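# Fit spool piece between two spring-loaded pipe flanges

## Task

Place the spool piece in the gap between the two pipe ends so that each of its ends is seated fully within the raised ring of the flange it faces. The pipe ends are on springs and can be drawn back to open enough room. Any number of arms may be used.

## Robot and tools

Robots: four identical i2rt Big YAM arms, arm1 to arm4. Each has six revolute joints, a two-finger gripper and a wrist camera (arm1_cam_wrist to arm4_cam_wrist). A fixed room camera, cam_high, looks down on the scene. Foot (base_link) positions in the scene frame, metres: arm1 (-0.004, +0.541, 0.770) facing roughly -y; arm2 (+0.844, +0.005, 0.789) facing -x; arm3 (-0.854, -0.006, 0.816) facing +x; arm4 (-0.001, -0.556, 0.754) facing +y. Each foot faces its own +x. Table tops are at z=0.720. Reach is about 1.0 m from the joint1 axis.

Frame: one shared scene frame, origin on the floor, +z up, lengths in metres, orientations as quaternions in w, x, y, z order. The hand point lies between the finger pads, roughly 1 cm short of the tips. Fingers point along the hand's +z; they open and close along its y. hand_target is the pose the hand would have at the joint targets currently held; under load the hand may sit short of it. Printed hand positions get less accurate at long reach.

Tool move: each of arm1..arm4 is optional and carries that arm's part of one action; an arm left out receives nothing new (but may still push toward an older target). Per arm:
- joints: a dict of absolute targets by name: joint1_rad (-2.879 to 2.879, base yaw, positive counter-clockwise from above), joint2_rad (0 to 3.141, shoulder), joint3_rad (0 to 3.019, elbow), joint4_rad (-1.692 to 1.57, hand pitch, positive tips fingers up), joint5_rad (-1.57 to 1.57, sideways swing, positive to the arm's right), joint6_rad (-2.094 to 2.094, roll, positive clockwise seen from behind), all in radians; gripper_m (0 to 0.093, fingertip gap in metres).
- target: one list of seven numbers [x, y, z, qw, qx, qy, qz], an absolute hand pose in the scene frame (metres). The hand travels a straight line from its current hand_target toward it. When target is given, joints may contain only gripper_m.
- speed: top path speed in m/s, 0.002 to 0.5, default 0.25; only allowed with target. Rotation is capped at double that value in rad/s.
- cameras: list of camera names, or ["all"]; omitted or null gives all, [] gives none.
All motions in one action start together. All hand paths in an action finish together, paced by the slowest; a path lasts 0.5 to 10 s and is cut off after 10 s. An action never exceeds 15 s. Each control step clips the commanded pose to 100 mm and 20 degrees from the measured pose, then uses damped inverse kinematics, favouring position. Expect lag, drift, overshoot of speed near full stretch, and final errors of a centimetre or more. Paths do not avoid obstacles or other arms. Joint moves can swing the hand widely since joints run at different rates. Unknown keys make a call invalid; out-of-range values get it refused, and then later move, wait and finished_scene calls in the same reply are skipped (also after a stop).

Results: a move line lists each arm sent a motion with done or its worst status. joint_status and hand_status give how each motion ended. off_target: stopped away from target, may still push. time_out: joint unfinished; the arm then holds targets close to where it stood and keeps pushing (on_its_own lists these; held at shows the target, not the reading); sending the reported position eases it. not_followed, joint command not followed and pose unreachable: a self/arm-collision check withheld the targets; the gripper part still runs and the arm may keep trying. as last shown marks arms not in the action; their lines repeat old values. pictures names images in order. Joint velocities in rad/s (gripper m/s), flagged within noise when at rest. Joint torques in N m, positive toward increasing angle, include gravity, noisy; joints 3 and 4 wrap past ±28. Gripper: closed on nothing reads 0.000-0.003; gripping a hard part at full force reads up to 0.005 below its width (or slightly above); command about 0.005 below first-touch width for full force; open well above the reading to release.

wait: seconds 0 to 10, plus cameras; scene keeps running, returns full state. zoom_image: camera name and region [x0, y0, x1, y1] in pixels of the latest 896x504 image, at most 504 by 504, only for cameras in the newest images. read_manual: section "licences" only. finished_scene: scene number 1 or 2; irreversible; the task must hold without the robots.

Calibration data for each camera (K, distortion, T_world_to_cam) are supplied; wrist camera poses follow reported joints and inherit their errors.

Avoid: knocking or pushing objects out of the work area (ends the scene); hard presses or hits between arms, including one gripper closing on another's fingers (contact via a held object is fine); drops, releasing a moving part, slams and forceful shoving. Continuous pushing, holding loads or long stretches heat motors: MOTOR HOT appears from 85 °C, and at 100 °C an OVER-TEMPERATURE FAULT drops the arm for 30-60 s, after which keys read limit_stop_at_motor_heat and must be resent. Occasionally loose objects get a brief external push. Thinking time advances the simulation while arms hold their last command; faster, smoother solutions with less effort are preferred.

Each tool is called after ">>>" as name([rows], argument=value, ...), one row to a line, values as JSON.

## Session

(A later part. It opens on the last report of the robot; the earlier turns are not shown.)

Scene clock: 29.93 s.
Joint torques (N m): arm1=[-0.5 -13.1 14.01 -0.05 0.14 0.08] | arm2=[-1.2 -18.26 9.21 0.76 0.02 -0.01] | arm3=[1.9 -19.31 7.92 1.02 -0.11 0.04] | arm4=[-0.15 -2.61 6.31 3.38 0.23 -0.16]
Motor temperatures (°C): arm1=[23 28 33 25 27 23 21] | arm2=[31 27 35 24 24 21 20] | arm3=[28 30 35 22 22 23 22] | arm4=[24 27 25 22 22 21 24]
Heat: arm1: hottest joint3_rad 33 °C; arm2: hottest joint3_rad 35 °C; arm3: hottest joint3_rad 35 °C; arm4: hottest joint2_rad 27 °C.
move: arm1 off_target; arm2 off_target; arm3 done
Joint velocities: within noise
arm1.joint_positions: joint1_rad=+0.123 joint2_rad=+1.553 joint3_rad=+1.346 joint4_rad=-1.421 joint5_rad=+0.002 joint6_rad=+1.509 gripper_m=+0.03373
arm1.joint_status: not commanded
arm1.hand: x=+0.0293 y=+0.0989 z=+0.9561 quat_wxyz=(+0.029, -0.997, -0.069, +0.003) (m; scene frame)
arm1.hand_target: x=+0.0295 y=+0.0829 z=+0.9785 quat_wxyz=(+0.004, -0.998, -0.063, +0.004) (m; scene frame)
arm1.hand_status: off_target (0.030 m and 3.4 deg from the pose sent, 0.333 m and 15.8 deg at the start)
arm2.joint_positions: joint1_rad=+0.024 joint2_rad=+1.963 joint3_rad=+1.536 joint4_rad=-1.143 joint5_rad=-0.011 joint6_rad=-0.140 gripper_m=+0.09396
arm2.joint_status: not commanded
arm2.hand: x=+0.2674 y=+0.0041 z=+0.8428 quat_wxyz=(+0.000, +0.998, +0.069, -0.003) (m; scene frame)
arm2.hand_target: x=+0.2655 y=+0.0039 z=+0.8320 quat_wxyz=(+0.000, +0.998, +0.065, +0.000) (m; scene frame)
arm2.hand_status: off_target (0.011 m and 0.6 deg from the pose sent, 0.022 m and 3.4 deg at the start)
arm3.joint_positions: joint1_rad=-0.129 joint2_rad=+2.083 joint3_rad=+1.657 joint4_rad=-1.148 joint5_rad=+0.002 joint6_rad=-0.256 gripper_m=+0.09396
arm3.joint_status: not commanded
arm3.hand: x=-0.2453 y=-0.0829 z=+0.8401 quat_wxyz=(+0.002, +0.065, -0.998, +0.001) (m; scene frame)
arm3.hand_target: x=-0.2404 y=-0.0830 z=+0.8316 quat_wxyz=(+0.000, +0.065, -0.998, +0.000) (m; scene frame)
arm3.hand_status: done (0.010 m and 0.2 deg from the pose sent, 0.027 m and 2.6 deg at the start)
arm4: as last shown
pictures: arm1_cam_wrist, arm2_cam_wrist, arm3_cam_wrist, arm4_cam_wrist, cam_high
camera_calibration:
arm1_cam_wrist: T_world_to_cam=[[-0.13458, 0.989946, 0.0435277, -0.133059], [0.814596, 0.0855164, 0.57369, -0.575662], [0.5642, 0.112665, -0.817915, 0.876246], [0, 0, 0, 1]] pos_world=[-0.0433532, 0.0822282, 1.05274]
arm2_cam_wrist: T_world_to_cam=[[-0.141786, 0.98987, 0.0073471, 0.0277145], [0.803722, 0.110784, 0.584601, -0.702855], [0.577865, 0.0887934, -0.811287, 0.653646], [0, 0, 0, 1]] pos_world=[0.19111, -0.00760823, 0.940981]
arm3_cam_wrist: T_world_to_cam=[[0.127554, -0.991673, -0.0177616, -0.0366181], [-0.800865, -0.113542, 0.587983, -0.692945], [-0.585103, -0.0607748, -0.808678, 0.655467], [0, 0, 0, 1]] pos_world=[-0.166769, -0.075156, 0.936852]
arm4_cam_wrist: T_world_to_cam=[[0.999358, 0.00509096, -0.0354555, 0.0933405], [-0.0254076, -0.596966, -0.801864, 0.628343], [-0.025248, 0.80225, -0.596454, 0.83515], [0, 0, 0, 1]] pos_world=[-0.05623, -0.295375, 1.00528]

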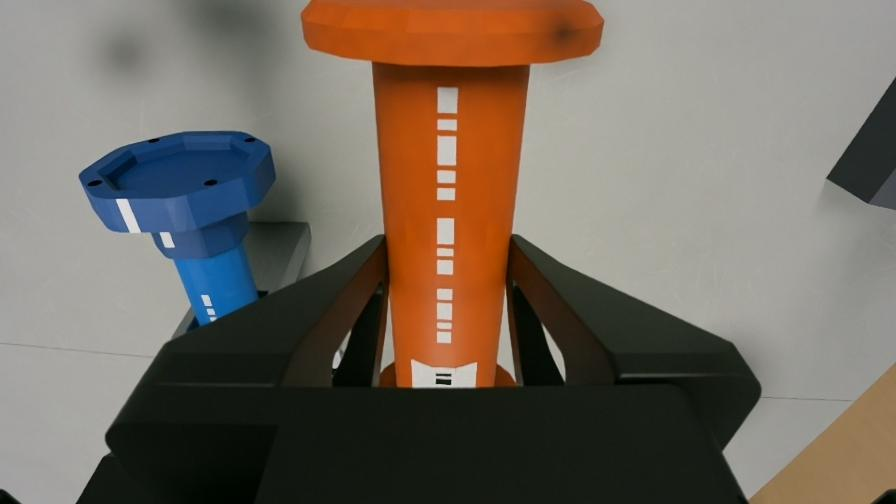

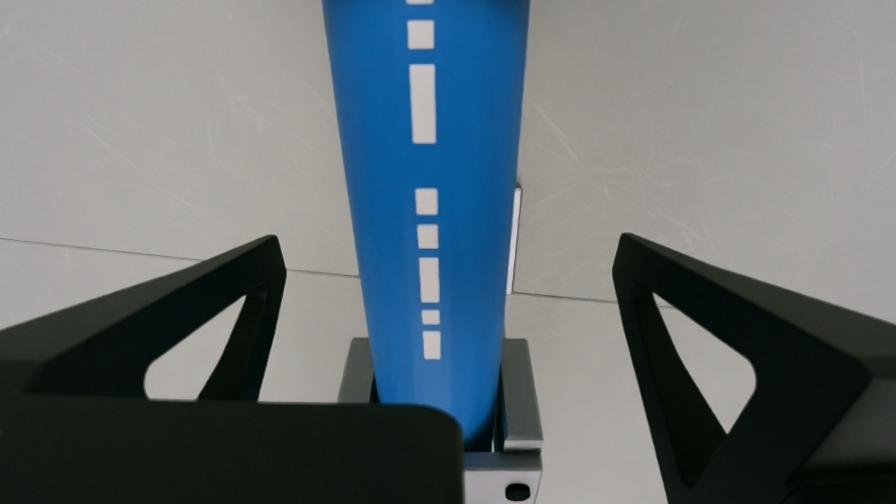

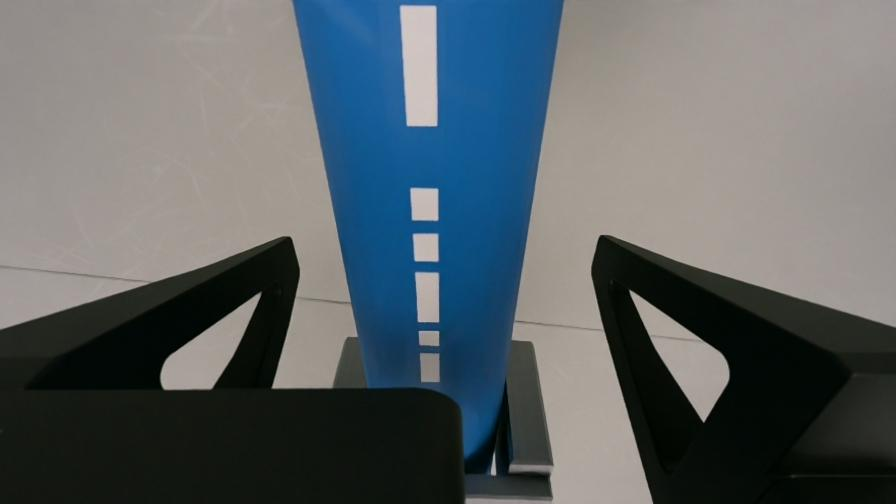

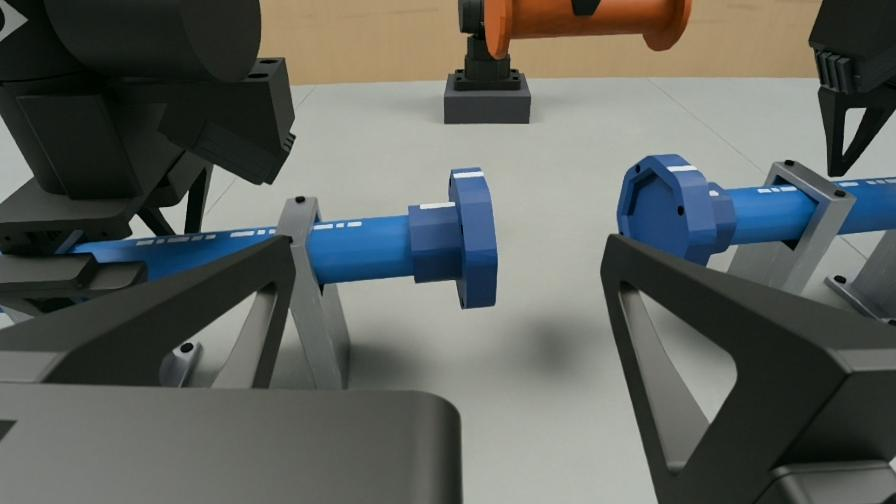

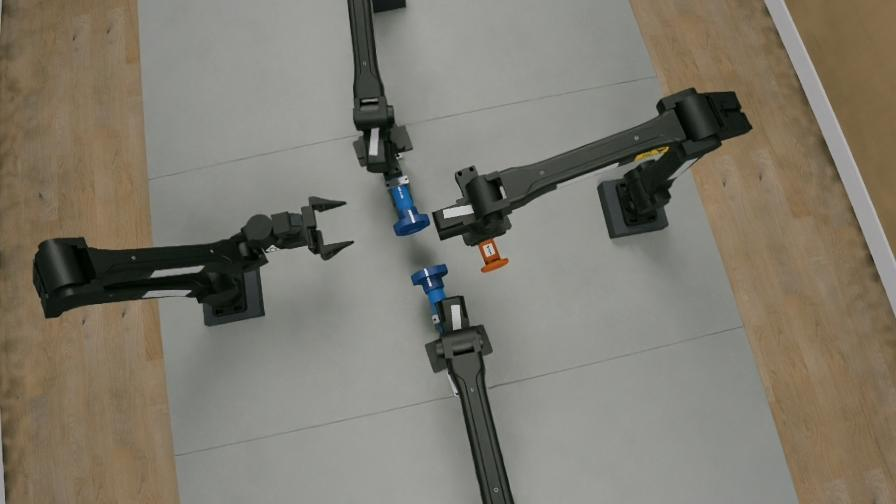

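>>> move(arm2={"target":[0.266,0.0,0.826,0,0.9979,0.065,0],"speed":0.1}, arm3={"target":[-0.24,-0.081,0.825,0,-0.065,0.9979,0],"speed":0.1}, cameras=[])

>>> move(arm2={"joints":{"gripper_m":0.03}}, arm3={"joints":{"gripper_m":0.03}}, cameras=["arm4_cam_wrist","arm2_cam_wrist","arm3_cam_wrist"])

Scene clock: 35.23 s.
Joint torques (N m): arm1=[-0.97 -12.45 13.82 -0.08 0.09 0.06] | arm2=[-0.44 -18.37 9.1 0.72 0.02 0.01] | arm3=[2.49 -19.49 7.35 0.95 -0.11 0.08] | arm4=[-0.15 -2.67 6.27 3.41 0.23 -0.16]
Motor temperatures (°C): arm1=[23 28 36 25 27 23 21] | arm2=[31 27 36 24 24 21 20] | arm3=[28 30 35 22 22 23 22] | arm4=[24 27 25 22 22 21 24]
Heat: arm1: hottest joint3_rad 36 °C; arm2: hottest joint3_rad 36 °C; arm3: hottest joint3_rad 35 °C; arm4: hottest joint2_rad 27 °C.
move: arm2 off_target; arm3 off_target
Joint velocities: within noise
arm1.joint_positions: joint1_rad=+0.123 joint2_rad=+1.553 joint3_rad=+1.346 joint4_rad=-1.421 joint5_rad=+0.004 joint6_rad=+1.511 gripper_m=+0.03373
arm1.joint_status: not commanded
arm1.hand: x=+0.0290 y=+0.0989 z=+0.9561 quat_wxyz=(+0.029, -0.997, -0.068, +0.003) (m; scene frame)
arm1.hand_target: x=+0.0292 y=+0.0827 z=+0.9785 quat_wxyz=(+0.004, -0.998, -0.062, +0.005) (m; scene frame)
arm1.hand_status: not commanded
arm2.joint_positions: joint1_rad=+0.024 joint2_rad=+1.969 joint3_rad=+1.527 joint4_rad=-1.127 joint5_rad=-0.011 joint6_rad=-0.133 gripper_m=+0.09396
arm2.joint_status: not commanded
arm2.hand: x=+0.2679 y=+0.0042 z=+0.8362 quat_wxyz=(+0.000, +0.998, +0.066, -0.003) (m; scene frame)
arm2.hand_target: x=+0.2661 y=+0.0001 z=+0.8260 quat_wxyz=(+0.000, +0.998, +0.065, +0.000) (m; scene frame)
arm2.hand_status: off_target (0.011 m and 0.4 deg from the pose sent, 0.017 m and 0.6 deg at the start)
arm3.joint_positions: joint1_rad=-0.129 joint2_rad=+2.089 joint3_rad=+1.657 joint4_rad=-1.134 joint5_rad=+0.002 joint6_rad=-0.256 gripper_m=+0.09396
arm3.joint_status: not commanded
arm3.hand: x=-0.2426 y=-0.0833 z=+0.8364 quat_wxyz=(-0.002, +0.065, -0.998, +0.002) (m; scene frame)
arm3.hand_target: x=-0.2406 y=-0.0810 z=+0.8247 quat_wxyz=(+0.000, +0.065, -0.998, +0.000) (m; scene frame)
arm3.hand_status: off_target (0.012 m and 0.3 deg from the pose sent, 0.016 m and 0.2 deg at the start)
arm4: as last shown
pictures: none
No camera images: "cameras" was empty.

Scene clock: 35.97 s.
Joint torques (N m): arm1=[-1.44 -11.63 13.86 0.05 0.1 0.07] | arm2=[-1.14 -18.49 9.2 0.77 0.12 0] | arm3=[1.96 -19.6 7.32 0.98 0.11 0.03] | arm4=[0.15 -2.78 6.27 3.47 0.24 -0.15]
Motor temperatures (°C): arm1=[23 28 36 25 27 23 21] | arm2=[31 27 36 24 24 21 20] | arm3=[28 30 35 22 22 23 22] | arm4=[24 27 25 22 22 21 24]
Heat: arm1: hottest joint3_rad 36 °C; arm2: hottest joint3_rad 36 °C; arm3: hottest joint3_rad 35 °C; arm4: hottest joint2_rad 27 °C.
move: arm2 off_target; arm3 off_target
Joint velocities: within noise
arm1, arm4: as last shown
arm2.joint_positions: joint1_rad=+0.029 joint2_rad=+1.969 joint3_rad=+1.525 joint4_rad=-1.127 joint5_rad=-0.022 joint6_rad=-0.133 gripper_m=+0.03957
arm2.joint_status: gripper_m off_target (ended at +0.03960, target +0.03000)
arm2.hand: x=+0.2685 y=-0.0003 z=+0.8356 quat_wxyz=(+0.006, +0.998, +0.068, -0.003) (m; scene frame)
arm2.hand_target: x=+0.2666 y=-0.0012 z=+0.8256 quat_wxyz=(+0.004, +0.998, +0.065, +0.000) (m; scene frame)
arm2.hand_status: not commanded
arm3.joint_positions: joint1_rad=-0.127 joint2_rad=+2.089 joint3_rad=+1.657 joint4_rad=-1.134 joint5_rad=-0.012 joint6_rad=-0.251 gripper_m=+0.03986
arm3.joint_status: gripper_m off_target (ended at +0.03989, target +0.03000)
arm3.hand: x=-0.2421 y=-0.0800 z=+0.8365 quat_wxyz=(-0.004, +0.064, -0.998, -0.005) (m; scene frame)
arm3.hand_target: x=-0.2403 y=-0.0788 z=+0.8248 quat_wxyz=(+0.000, +0.066, -0.998, -0.004) (m; scene frame)
arm3.hand_status: not commanded
pictures: arm2_cam_wrist, arm3_cam_wrist, arm4_cam_wrist
camera_calibration:
arm2_cam_wrist: T_world_to_cam=[[-0.140253, 0.990109, -0.00356864, 0.0410554], [0.802949, 0.115848, 0.584681, -0.698939], [0.579311, 0.0791375, -0.811256, 0.647258], [0, 0, 0, 1]] pos_world=[0.192007, -0.010901, 0.933894]
arm3_cam_wrist: T_world_to_cam=[[0.124754, -0.991758, -0.0291917, -0.0252527], [-0.806621, -0.11851, 0.579067, -0.682352], [-0.577754, -0.0486942, -0.814757, 0.662355], [0, 0, 0, 1]] pos_world=[-0.16457, -0.073657, 0.934049]
arm4_cam_wrist: T_world_to_cam=[[0.999358, 0.00509096, -0.0354555, 0.0933405], [-0.0254076, -0.596966, -0.801864, 0.628343], [-0.025248, 0.80225, -0.596454, 0.83515], [0, 0, 0, 1]] pos_world=[-0.05623, -0.295375, 1.00528]

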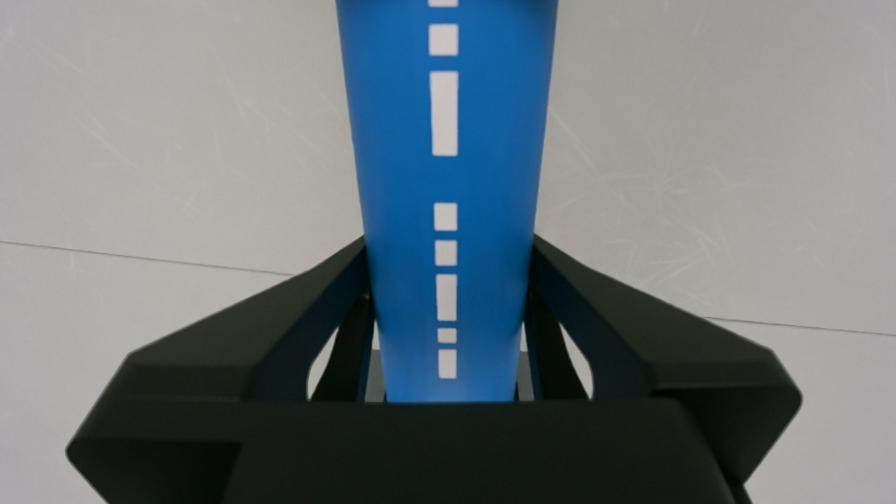

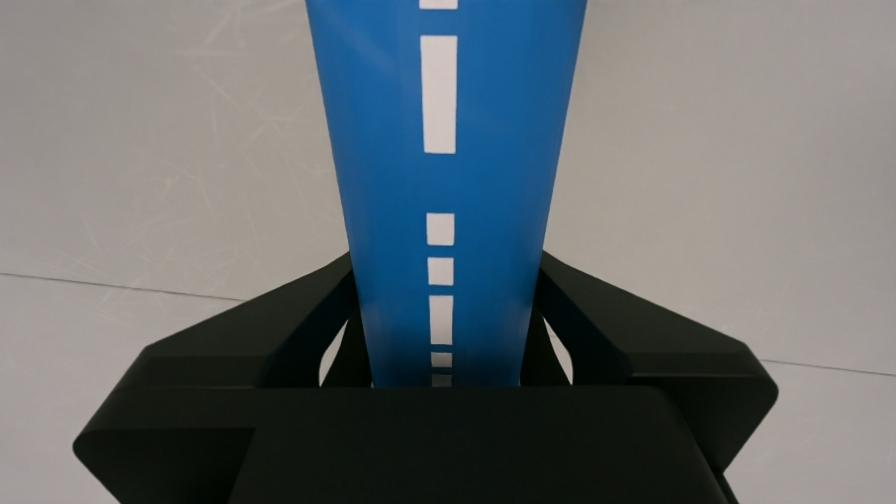

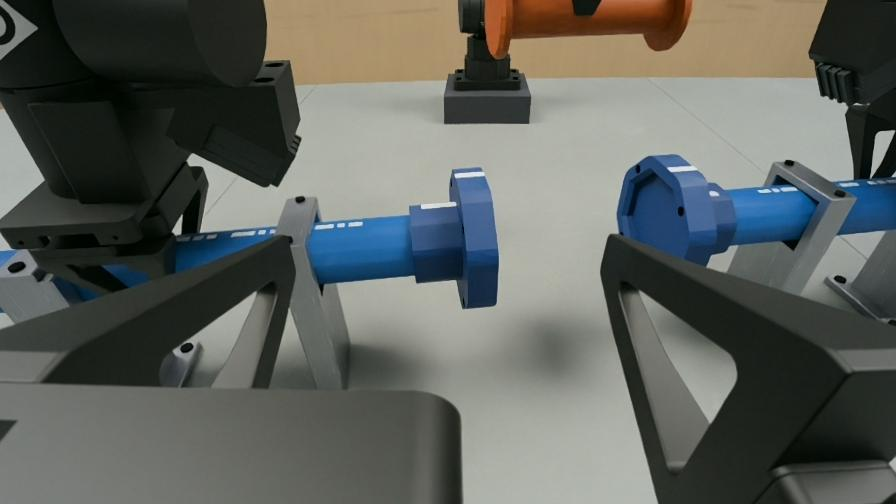

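>>> move(arm1={"target":[0.01,-0.062,0.985,0,0.9979,0.066,0],"speed":0.15}, arm2={"target":[0.335,0.0085,0.829,0,0.9979,0.065,0],"speed":0.08}, arm3={"target":[-0.31,-0.088,0.827,0,-0.065,0.9979,0],"speed":0.08}, cameras=[])

>>> move(arm2={"target":[0.395,0.0165,0.83,0,0.9979,0.065,0],"speed":0.08}, arm3={"target":[-0.335,-0.0915,0.827,0,-0.065,0.9979,0],"speed":0.08})

>>> zoom_image(camera="arm4_cam_wrist", region=[390, 20, 840, 320])

>>> zoom_image(camera="cam_high", region=[370, 170, 500, 320])

Scene clock: 44.10 s.
Joint torques (N m): arm1=[-2.2 -18.2 14.13 -0.05 -0.2 -0.11] | arm2=[-2.02 -21.07 3.96 -2.07 0.34 -0.12] | arm3=[0.5 -22.65 0.95 -2.3 0.17 -0.18] | arm4=[-0.03 -2.61 6.31 3.38 0.23 -0.16]
Motor temperatures (°C): arm1=[23 29 39 25 27 23 21] | arm2=[31 27 35 24 24 21 21] | arm3=[28 31 34 22 22 23 23] | arm4=[24 27 26 22 21 21 24]
Heat: arm1: hottest joint3_rad 39 °C; arm2: hottest joint3_rad 35 °C; arm3: hottest joint3_rad 34 °C; arm4: hottest joint2_rad 27 °C.
move: arm1 off_target; arm2 off_target; arm3 off_target
Joint velocities: within noise
arm1.joint_positions: joint1_rad=+0.079 joint2_rad=+1.933 joint3_rad=+1.871 joint4_rad=-1.557 joint5_rad=+0.001 joint6_rad=+1.480 gripper_m=+0.03374
arm1.joint_status: not commanded
arm1.hand: x=+0.0147 y=-0.0480 z=+0.9605 quat_wxyz=(+0.025, -0.998, -0.061, +0.001) (m; scene frame)
arm1.hand_target: x=+0.0109 y=-0.0612 z=+0.9834 quat_wxyz=(+0.000, -0.998, -0.063, +0.000) (m; scene frame)
arm1.hand_status: off_target (0.029 m and 2.9 deg from the pose sent, 0.165 m and 3.4 deg at the start)
arm2.joint_positions: joint1_rad=+0.026 joint2_rad=+1.863 joint3_rad=+1.355 joint4_rad=-0.957 joint5_rad=-0.019 joint6_rad=-0.137 gripper_m=+0.03957
arm2.joint_status: not commanded
arm2.hand: x=+0.2891 y=+0.0020 z=+0.8354 quat_wxyz=(+0.001, +0.996, +0.069, -0.055) (m; scene frame)
arm2.hand_target: x=+0.3294 y=+0.0080 z=+0.8302 quat_wxyz=(-0.001, +0.998, +0.066, -0.006) (m; scene frame)
arm2.hand_status: off_target (0.047 m and 6.4 deg from the pose sent, 0.067 m and 0.8 deg at the start)
arm3.joint_positions: joint1_rad=-0.130 joint2_rad=+1.995 joint3_rad=+1.496 joint4_rad=-0.944 joint5_rad=-0.009 joint6_rad=-0.251 gripper_m=+0.03986
arm3.joint_status: not commanded
arm3.hand: x=-0.2525 y=-0.0811 z=+0.8371 quat_wxyz=(-0.063, +0.062, -0.996, +0.008) (m; scene frame)
arm3.hand_target: x=-0.3029 y=-0.0858 z=+0.8277 quat_wxyz=(-0.006, +0.066, -0.998, +0.000) (m; scene frame)
arm3.hand_status: off_target (0.059 m and 7.3 deg from the pose sent, 0.069 m and 0.7 deg at the start)
arm4: as last shown
pictures: none
No camera images: "cameras" was empty.

Scene clock: 45.47 s.
Joint torques (N m): arm1=[-1.85 -18.37 14.28 0.05 -0.1 -0.16] | arm2=[-3.14 -24.18 -1.06 -4.49 0.25 -0.15] | arm3=[-0.5 -24.35 -1.57 -3.38 0.31 -0.28] | arm4=[-0.21 -2.78 6.31 3.38 0.25 -0.15]
Motor temperatures (°C): arm1=[23 29 39 25 27 23 22] | arm2=[31 27 35 24 24 21 21] | arm3=[28 31 34 22 22 23 23] | arm4=[24 27 26 22 21 21 24]
Heat: arm1: hottest joint3_rad 39 °C; arm2: hottest joint3_rad 35 °C; arm3: hottest joint3_rad 34 °C; arm4: hottest joint2_rad 27 °C.
move: arm2 off_target; arm3 off_target
Joint velocities: within noise
arm1, arm4: as last shown
arm1.hand_target: x=+0.0109 y=-0.0613 z=+0.9834 quat_wxyz=(+0.000, -0.998, -0.063, +0.000) (m; scene frame)
arm2.joint_positions: joint1_rad=+0.023 joint2_rad=+1.800 joint3_rad=+1.255 joint4_rad=-0.839 joint5_rad=-0.020 joint6_rad=-0.141 gripper_m=+0.03957
arm2.joint_status: not commanded
arm2.hand: x=+0.2983 y=+0.0034 z=+0.8363 quat_wxyz=(-0.002, +0.993, +0.070, -0.096) (m; scene frame)
arm2.hand_target: x=+0.3785 y=+0.0143 z=+0.8301 quat_wxyz=(+0.001, +0.998, +0.062, -0.006) (m; scene frame)
arm2.hand_status: off_target (0.098 m and 11.0 deg from the pose sent, 0.107 m and 6.4 deg at the start)
arm3.joint_positions: joint1_rad=-0.132 joint2_rad=+1.979 joint3_rad=+1.467 joint4_rad=-0.899 joint5_rad=-0.015 joint6_rad=-0.251 gripper_m=+0.03986
arm3.joint_status: not commanded
arm3.hand: x=-0.2523 y=-0.0810 z=+0.8378 quat_wxyz=(-0.080, +0.062, -0.995, +0.008) (m; scene frame)
arm3.hand_target: x=-0.3230 y=-0.0900 z=+0.8288 quat_wxyz=(-0.005, +0.065, -0.998, -0.001) (m; scene frame)
arm3.hand_status: off_target (0.084 m and 9.2 deg from the pose sent, 0.084 m and 7.3 deg at the start)
pictures: arm1_cam_wrist, arm2_cam_wrist, arm3_cam_wrist, arm4_cam_wrist, cam_high
camera_calibration:
arm1_cam_wrist: T_world_to_cam=[[-0.119371, 0.992208, 0.0356937, 0.017597], [0.813857, 0.0771962, 0.575915, -0.556265], [0.568672, 0.0977972, -0.81673, 0.902762], [0, 0, 0, 1]] pos_world=[-0.0585543, -0.062806, 1.05705]
arm2_cam_wrist: T_world_to_cam=[[-0.141379, 0.989632, 0.0253159, 0.0177844], [0.897435, 0.117329, 0.425258, -0.618489], [0.417879, 0.0828421, -0.904718, 0.756539], [0, 0, 0, 1]] pos_world=[0.241426, -0.00770641, 0.947022]
arm3_cam_wrist: T_world_to_cam=[[0.122294, -0.992475, 0.00616666, -0.0552432], [-0.886587, -0.106449, 0.450146, -0.602644], [-0.446102, -0.0605173, -0.892934, 0.755235], [0, 0, 0, 1]] pos_world=[-0.190629, -0.0732737, 0.945994]
arm4_cam_wrist: T_world_to_cam=[[0.999358, 0.00509096, -0.0354555, 0.0933405], [-0.0254076, -0.596966, -0.801864, 0.628343], [-0.025248, 0.80225, -0.596454, 0.83515], [0, 0, 0, 1]] pos_world=[-0.05623, -0.295375, 1.00528]

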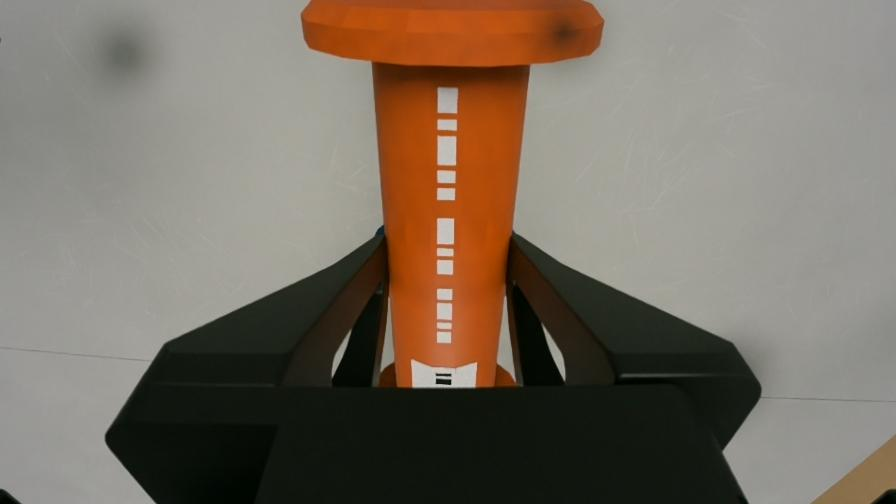

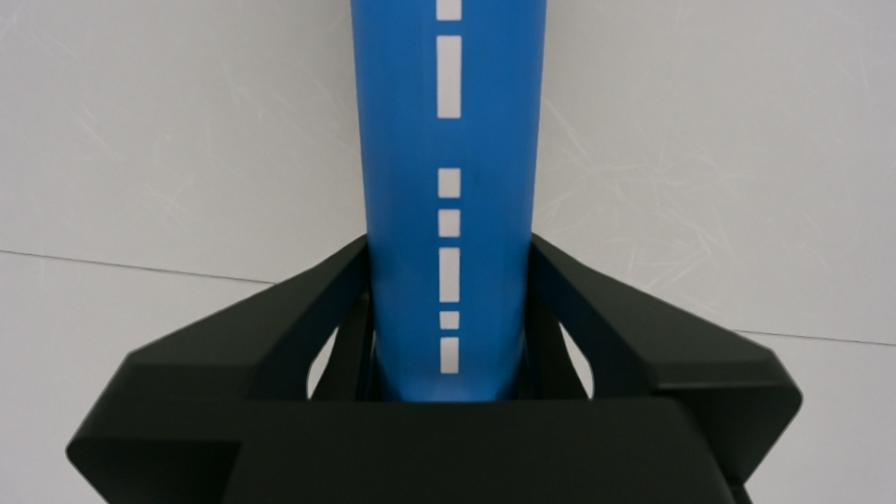

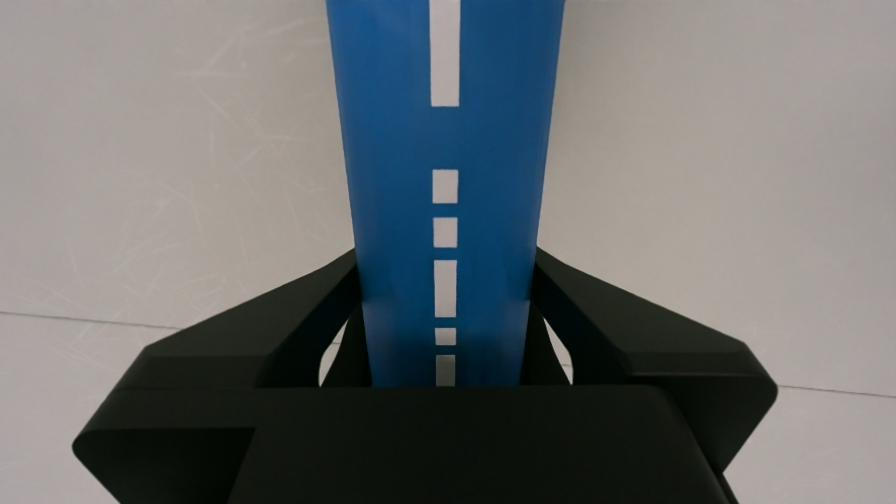

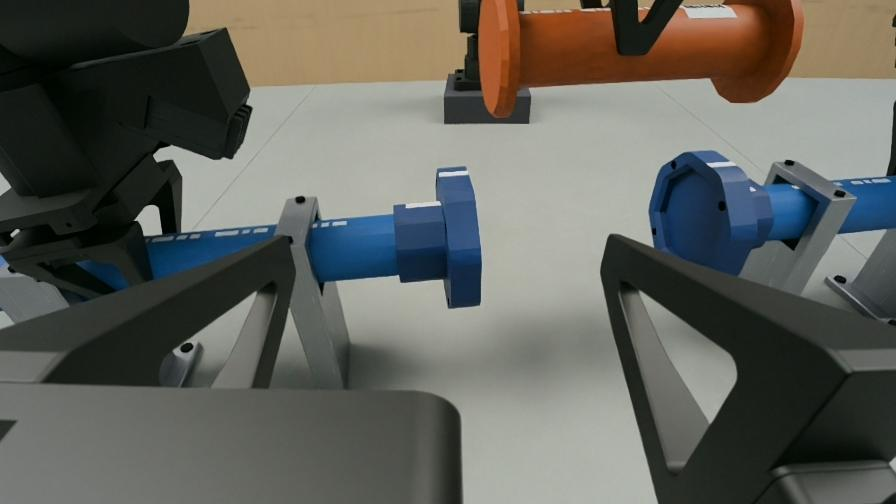

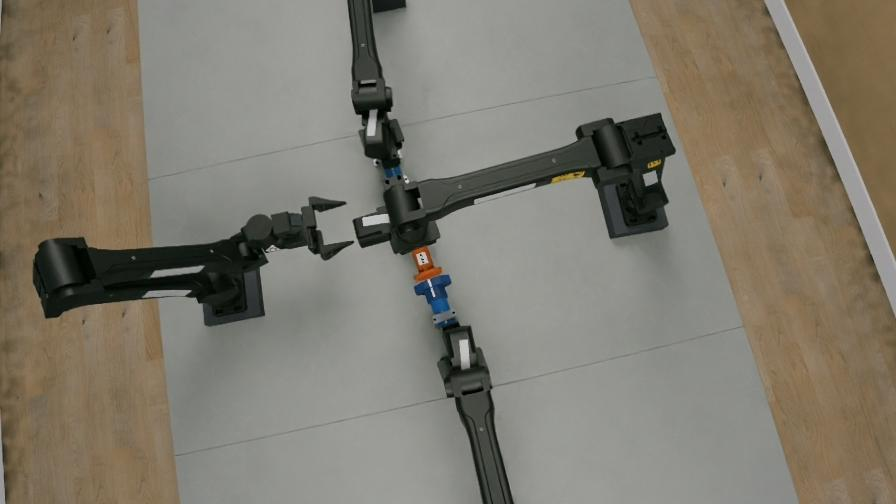

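Scaled by 1.120 from the camera's 896x504 image, which has a finer 1280x720 frame.

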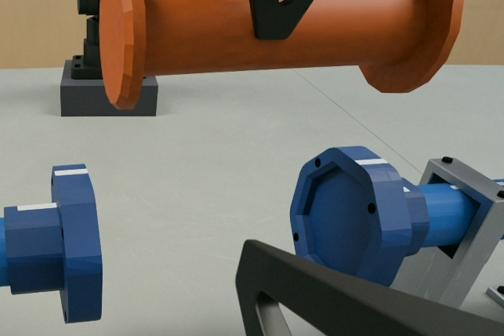

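Scaled by 3.360 from the camera's 896x504 image, which has a finer 1280x720 frame.

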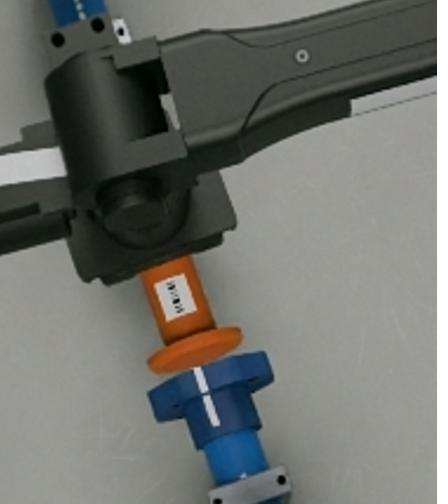

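>>> move(arm2={"target":[0.425,0.0205,0.83,0,0.9979,0.065,0],"speed":0.1}, cameras=["arm4_cam_wrist","cam_high"])

>>> zoom_image(camera="arm4_cam_wrist", region=[390, 20, 840, 320])

Scene clock: 56.20 s.
Joint torques (N m): arm1=[-2.14 -18.43 14.16 0.01 -0.17 -0.14] | arm2=[-2.9 -24.41 -1.62 -4.81 0.3 -0.21] | arm3=[-0.5 -24.35 -1.58 -3.36 0.32 -0.3] | arm4=[0.09 -2.67 6.28 3.38 0.22 -0.15]
Motor temperatures (°C): arm1=[23 29 42 25 27 23 22] | arm2=[31 29 34 25 24 21 21] | arm3=[28 31 33 22 22 23 23] | arm4=[24 27 26 22 21 21 24]
Heat: arm1: hottest joint3_rad 42 °C; arm2: hottest joint3_rad 34 °C; arm3: hottest joint3_rad 33 °C; arm4: hottest joint2_rad 27 °C.
move: arm2 off_target
Joint velocities: within noise
arm1, arm3: as last shown
arm2.joint_positions: joint1_rad=+0.023 joint2_rad=+1.797 joint3_rad=+1.251 joint4_rad=-0.833 joint5_rad=-0.022 joint6_rad=-0.141 gripper_m=+0.03957
arm2.joint_status: not commanded
arm2.hand: x=+0.2985 y=+0.0031 z=+0.8365 quat_wxyz=(-0.001, +0.993, +0.070, -0.098) (m; scene frame)
arm2.hand_target: x=+0.3843 y=+0.0141 z=+0.8282 quat_wxyz=(+0.002, +0.998, +0.065, -0.001) (m; scene frame)
arm2.hand_status: off_target (0.128 m and 11.3 deg from the pose sent, 0.128 m and 11.0 deg at the start; pose on its path clipped on 24 of 30 steps)
arm4.joint_positions: joint1_rad=+0.326 joint2_rad=+1.115 joint3_rad=+0.106 joint4_rad=+0.983 joint5_rad=+0.301 joint6_rad=+0.021 gripper_m=+0.09396
arm4.joint_status: not commanded
arm4.hand: x=-0.0594 y=-0.1996 z=+0.9254 quat_wxyz=(-0.490, +0.503, -0.508, -0.498) (m; scene frame)
arm4.hand_target: x=-0.0587 y=-0.2001 z=+0.9281 quat_wxyz=(-0.498, +0.502, -0.501, -0.498) (m; scene frame)
arm4.hand_status: not commanded
pictures: arm4_cam_wrist, cam_high
camera_calibration:
arm4_cam_wrist: T_world_to_cam=[[0.999358, 0.00509096, -0.0354555, 0.0933405], [-0.0254076, -0.596966, -0.801864, 0.628343], [-0.025248, 0.80225, -0.596454, 0.83515], [0, 0, 0, 1]] pos_world=[-0.05623, -0.295375, 1.00528]

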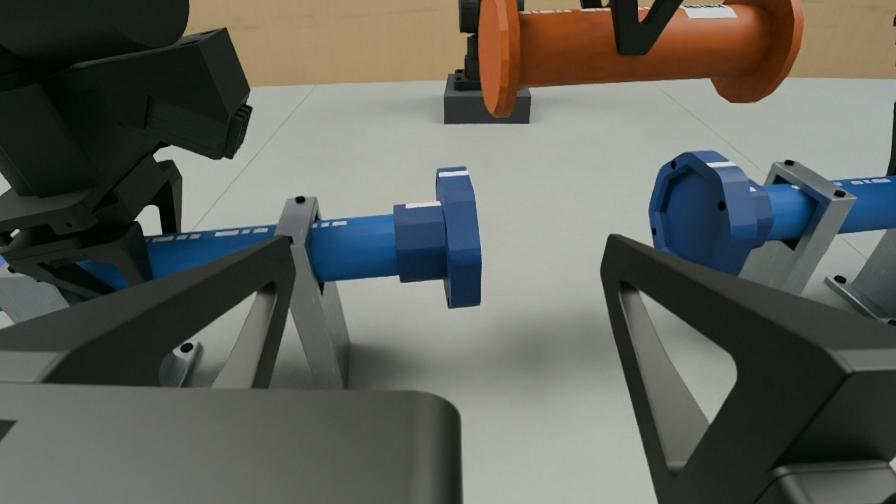

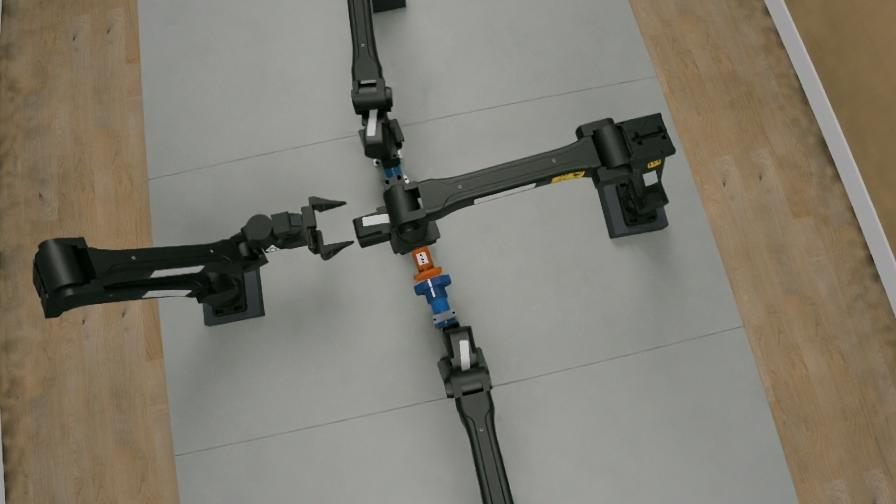

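Scaled by 1.120 from the camera's 896x504 image, which has a finer 1280x720 frame.

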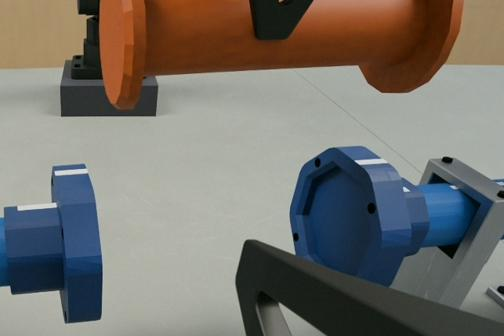

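>>> move(cameras=["arm3_cam_wrist","arm4_cam_wrist","arm2_cam_wrist"])

>>> zoom_image(camera="arm4_cam_wrist", region=[0, 100, 460, 400])

Scene clock: 58.17 s.
Joint torques (N m): arm1=[-1.67 -18.96 14.02 0.01 -0.17 -0.16] | arm2=[-3.08 -24.53 -1.62 -4.83 0.3 -0.21] | arm3=[-0.5 -24.35 -1.55 -3.38 0.3 -0.28] | arm4=[0.09 -2.55 6.28 3.45 0.22 -0.15]
Motor temperatures (°C): arm1=[23 29 43 24 27 23 22] | arm2=[31 29 34 25 24 21 21] | arm3=[28 31 33 23 22 23 23] | arm4=[24 27 26 22 21 21 24]
Heat: arm1: hottest joint3_rad 43 °C; arm2: hottest joint3_rad 34 °C; arm3: hottest joint3_rad 33 °C; arm4: hottest joint2_rad 27 °C.
Joint velocities: within noise
arm1.joint_positions: joint1_rad=+0.079 joint2_rad=+1.933 joint3_rad=+1.871 joint4_rad=-1.557 joint5_rad=+0.001 joint6_rad=+1.480 gripper_m=+0.03374
arm1.joint_status: not commanded
arm1.hand: x=+0.0147 y=-0.0480 z=+0.9605 quat_wxyz=(+0.025, -0.998, -0.061, +0.001) (m; scene frame)
arm1.hand_target: x=+0.0109 y=-0.0613 z=+0.9834 quat_wxyz=(+0.000, -0.998, -0.063, +0.000) (m; scene frame)
arm1.hand_status: not commanded
arm2.joint_positions: joint1_rad=+0.023 joint2_rad=+1.797 joint3_rad=+1.251 joint4_rad=-0.833 joint5_rad=-0.022 joint6_rad=-0.141 gripper_m=+0.03957
arm2.joint_status: not commanded
arm2.hand: x=+0.2985 y=+0.0031 z=+0.8365 quat_wxyz=(-0.001, +0.993, +0.070, -0.098) (m; scene frame)
arm2.hand_target: x=+0.3843 y=+0.0141 z=+0.8282 quat_wxyz=(+0.002, +0.998, +0.065, -0.001) (m; scene frame)
arm2.hand_status: off_target (0.128 m and 11.3 deg from the pose sent, 0.128 m and 11.0 deg at the start; pose on its path clipped on 24 of 30 steps)
arm3.joint_positions: joint1_rad=-0.132 joint2_rad=+1.979 joint3_rad=+1.467 joint4_rad=-0.899 joint5_rad=-0.015 joint6_rad=-0.251 gripper_m=+0.03986
arm3.joint_status: not commanded
arm3.hand: x=-0.2523 y=-0.0810 z=+0.8378 quat_wxyz=(-0.080, +0.062, -0.995, +0.008) (m; scene frame)
arm3.hand_target: x=-0.3230 y=-0.0900 z=+0.8288 quat_wxyz=(-0.005, +0.065, -0.998, -0.001) (m; scene frame)
arm3.hand_status: not commanded
arm4.joint_positions: joint1_rad=+0.326 joint2_rad=+1.115 joint3_rad=+0.106 joint4_rad=+0.983 joint5_rad=+0.301 joint6_rad=+0.021 gripper_m=+0.09396
arm4.joint_status: not commanded
arm4.hand: x=-0.0594 y=-0.1996 z=+0.9254 quat_wxyz=(-0.490, +0.503, -0.508, -0.498) (m; scene frame)
arm4.hand_target: x=-0.0587 y=-0.2001 z=+0.9281 quat_wxyz=(-0.498, +0.502, -0.501, -0.498) (m; scene frame)
arm4.hand_status: not commanded
pictures: arm2_cam_wrist, arm3_cam_wrist, arm4_cam_wrist
camera_calibration:
arm2_cam_wrist: T_world_to_cam=[[-0.14167, 0.989611, 0.0244761, 0.0188495], [0.89933, 0.118334, 0.420955, -0.615788], [0.413686, 0.0816486, -0.906751, 0.759604], [0, 0, 0, 1]] pos_world=[0.24223, -0.00780579, 0.94753]
arm3_cam_wrist: T_world_to_cam=[[0.122294, -0.992475, 0.00616666, -0.0552432], [-0.886587, -0.106449, 0.450146, -0.602644], [-0.446102, -0.0605173, -0.892934, 0.755235], [0, 0, 0, 1]] pos_world=[-0.190629, -0.0732737, 0.945994]
arm4_cam_wrist: T_world_to_cam=[[0.999358, 0.00509096, -0.0354555, 0.0933405], [-0.0254076, -0.596966, -0.801864, 0.628343], [-0.025248, 0.80225, -0.596454, 0.83515], [0, 0, 0, 1]] pos_world=[-0.05623, -0.295375, 1.00528]

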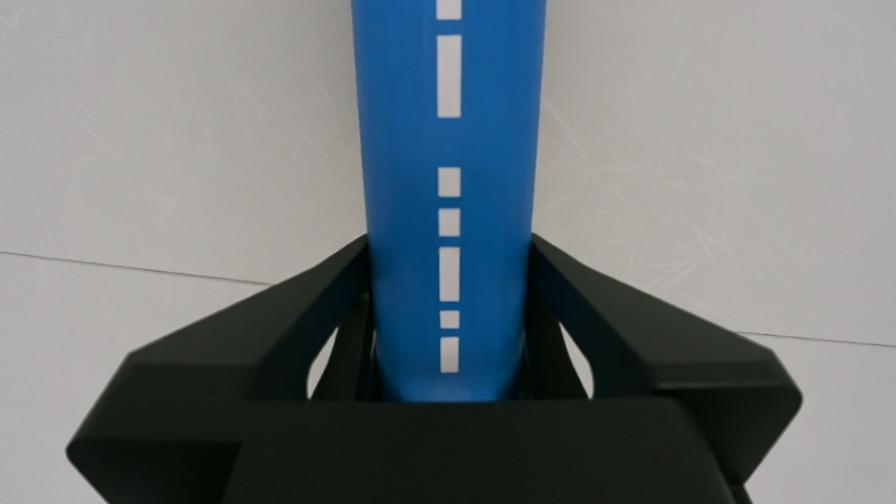

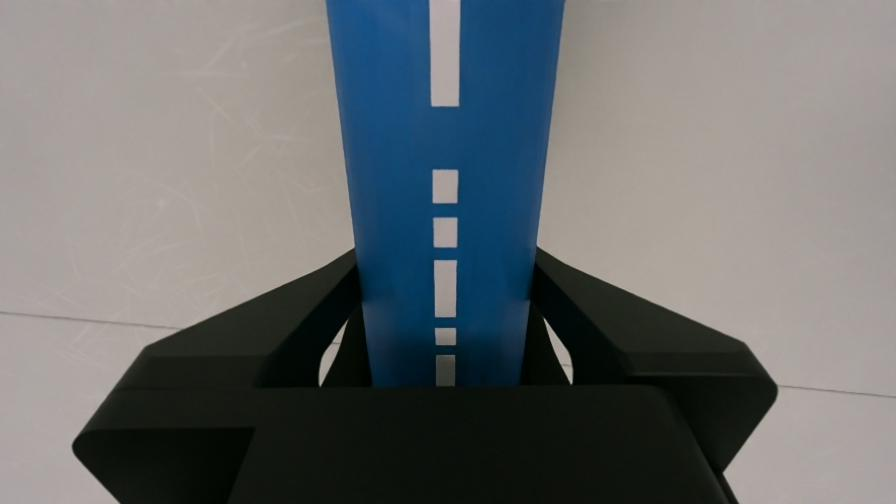

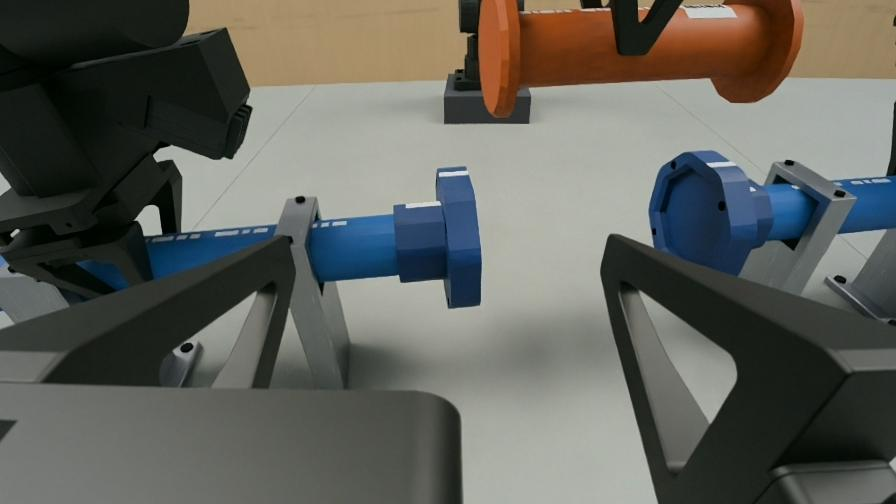

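Scaled by 1.096 from the camera's 896x504 image, which has a finer 1280x720 frame.

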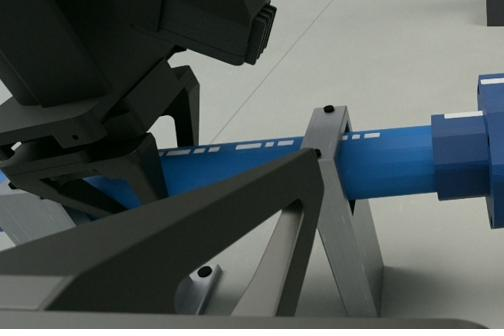

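>>> move(arm3={"target":[-0.242,-0.080,0.832,0,-0.065,0.9979,0],"speed":0.05}, cameras=[])

>>> move(arm3={"joints":{"gripper_m":0.09}}, cameras=["arm4_cam_wrist"])

>>> zoom_image(camera="arm4_cam_wrist", region=[0, 100, 460, 400])

Scene clock: 65.20 s.
Joint torques (N m): arm1=[-1.61 -18.26 14.05 -0.13 -0.22 -0.15] | arm2=[-2.9 -24.47 -1.62 -4.82 0.29 -0.21] | arm3=[2.32 -18.37 9.51 -1.13 0.37 0.07] | arm4=[-0.21 -2.32 6.28 3.4 0.24 -0.15]
Motor temperatures (°C): arm1=[23 29 44 24 26 23 22] | arm2=[31 30 33 25 24 21 21] | arm3=[28 32 32 23 22 23 23] | arm4=[24 27 26 22 21 21 24]
Heat: arm1: hottest joint3_rad 44 °C; arm2: hottest joint3_rad 33 °C; arm3: hottest joint2_rad 32 °C; arm4: hottest joint2_rad 27 °C.
move: arm3 done
Joint velocities: within noise
arm1, arm2, arm4: as last shown
arm3.joint_positions: joint1_rad=-0.130 joint2_rad=+2.063 joint3_rad=+1.611 joint4_rad=-1.092 joint5_rad=-0.012 joint6_rad=-0.252 gripper_m=+0.03986
arm3.joint_status: not commanded
arm3.hand: x=-0.2481 y=-0.0811 z=+0.8360 quat_wxyz=(-0.014, +0.063, -0.998, -0.003) (m; scene frame)
arm3.hand_target: x=-0.2474 y=-0.0795 z=+0.8280 quat_wxyz=(+0.006, +0.065, -0.998, -0.001) (m; scene frame)
arm3.hand_status: done (0.007 m and 1.7 deg from the pose sent, 0.012 m and 9.2 deg at the start)
arm4.hand_target: x=-0.0587 y=-0.2001 z=+0.9281 quat_wxyz=(-0.498, +0.502, -0.502, -0.498) (m; scene frame)
pictures: none
No camera images: "cameras" was empty.

Scene clock: 65.93 s.
Joint torques (N m): arm1=[-2.2 -18.37 14.06 -0.01 -0.12 -0.16] | arm2=[-3.02 -24.29 -1.63 -4.85 0.29 -0.22] | arm3=[2.37 -19.66 9.37 -0.09 0.11 0.05] | arm4=[-0.03 -2.67 6.31 3.38 0.23 -0.15]
Motor temperatures (°C): arm1=[23 29 44 24 26 23 22] | arm2=[31 30 33 25 24 21 21] | arm3=[28 32 32 23 22 23 23] | arm4=[24 27 26 22 21 21 24]
Heat: arm1: hottest joint3_rad 44 °C; arm2: hottest joint3_rad 33 °C; arm3: hottest joint2_rad 32 °C; arm4: hottest joint2_rad 27 °C.
move: arm3 done
Joint velocities: within noise
arm1, arm2, arm4: as last shown
arm3.joint_positions: joint1_rad=-0.138 joint2_rad=+2.077 joint3_rad=+1.612 joint4_rad=-1.128 joint5_rad=+0.004 joint6_rad=-0.252 gripper_m=+0.08987
arm3.joint_status: all done
arm3.hand: x=-0.2586 y=-0.0871 z=+0.8284 quat_wxyz=(+0.011, +0.059, -0.998, +0.000) (m; scene frame)
arm3.hand_target: x=-0.2497 y=-0.0852 z=+0.8290 quat_wxyz=(+0.009, +0.061, -0.998, +0.002) (m; scene frame)
arm3.hand_status: not commanded
pictures: arm4_cam_wrist
camera_calibration:
arm4_cam_wrist: T_world_to_cam=[[0.999358, 0.00509096, -0.0354555, 0.0933405], [-0.0254076, -0.596966, -0.801864, 0.628343], [-0.025248, 0.80225, -0.596454, 0.83515], [0, 0, 0, 1]] pos_world=[-0.05623, -0.295375, 1.00528]

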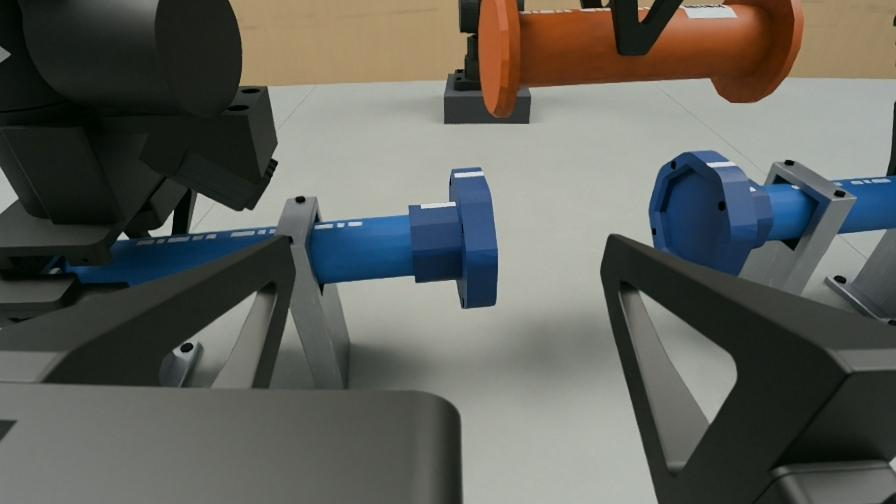

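Scaled by 1.096 from the camera's 896x504 image, which has a finer 1280x720 frame.

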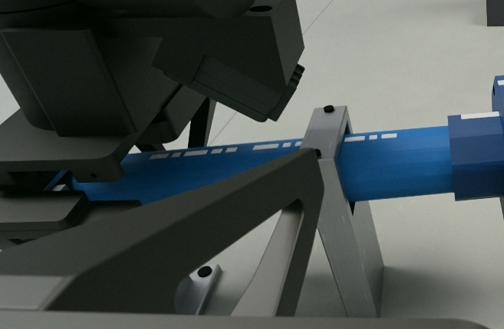

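>>> move(arm3={"target":[-0.215,-0.0745,0.832,0,-0.065,0.9979,0],"speed":0.1}, cameras=["arm4_cam_wrist"])

>>> zoom_image(camera="arm4_cam_wrist", region=[0, 100, 460, 400])

Scene clock: 70.83 s.
Joint torques (N m): arm1=[-1.9 -19.31 14.24 -0.03 -0.15 -0.12] | arm2=[-3.14 -24.29 -1.61 -4.85 0.3 -0.21] | arm3=[2.67 -19.55 10.99 -0.09 -0.17 0.1] | arm4=[0.15 -2.78 6.3 3.44 0.22 -0.15]
Motor temperatures (°C): arm1=[23 29 45 24 26 23 22] | arm2=[31 31 33 25 24 21 21] | arm3=[28 32 33 22 22 23 23] | arm4=[24 27 26 22 21 21 24]
Heat: arm1: hottest joint3_rad 45 °C; arm2: hottest joint3_rad 33 °C; arm3: hottest joint3_rad 33 °C; arm4: hottest joint2_rad 27 °C.
move: arm3 off_target
Joint velocities: within noise
arm1, arm2, arm4: as last shown
arm3.joint_positions: joint1_rad=-0.116 joint2_rad=+2.140 joint3_rad=+1.714 joint4_rad=-1.166 joint5_rad=+0.004 joint6_rad=-0.252 gripper_m=+0.08994
arm3.joint_status: not commanded
arm3.hand: x=-0.2326 y=-0.0771 z=+0.8258 quat_wxyz=(+0.011, +0.070, -0.998, +0.000) (m; scene frame)
arm3.hand_target: x=-0.2158 y=-0.0700 z=+0.8307 quat_wxyz=(+0.001, +0.072, -0.997, +0.000) (m; scene frame)
arm3.hand_status: off_target (0.019 m and 1.4 deg from the pose sent, 0.046 m and 1.4 deg at the start)
pictures: arm4_cam_wrist
camera_calibration:
arm4_cam_wrist: T_world_to_cam=[[0.999358, 0.00509096, -0.0354555, 0.0933405], [-0.0254076, -0.596966, -0.801864, 0.628343], [-0.025248, 0.80225, -0.596454, 0.83515], [0, 0, 0, 1]] pos_world=[-0.05623, -0.295375, 1.00528]

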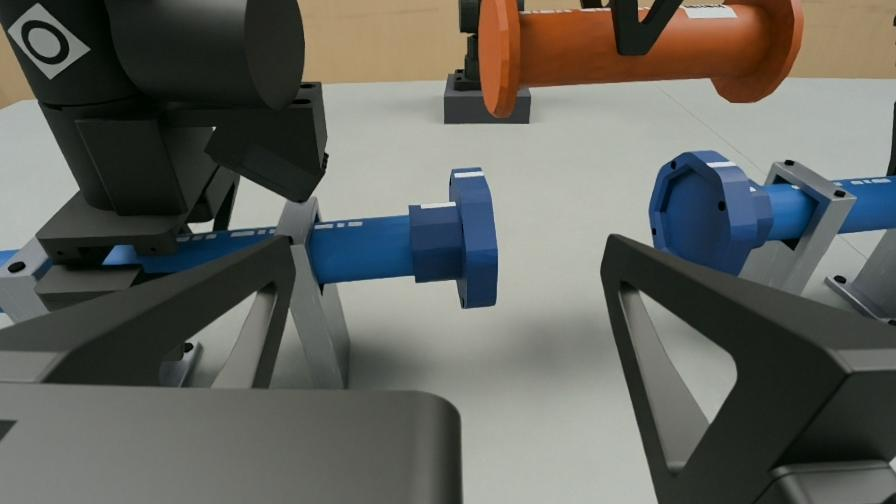

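Scaled by 1.096 from the camera's 896x504 image, which has a finer 1280x720 frame.

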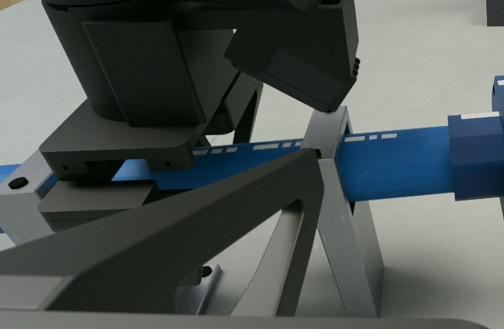

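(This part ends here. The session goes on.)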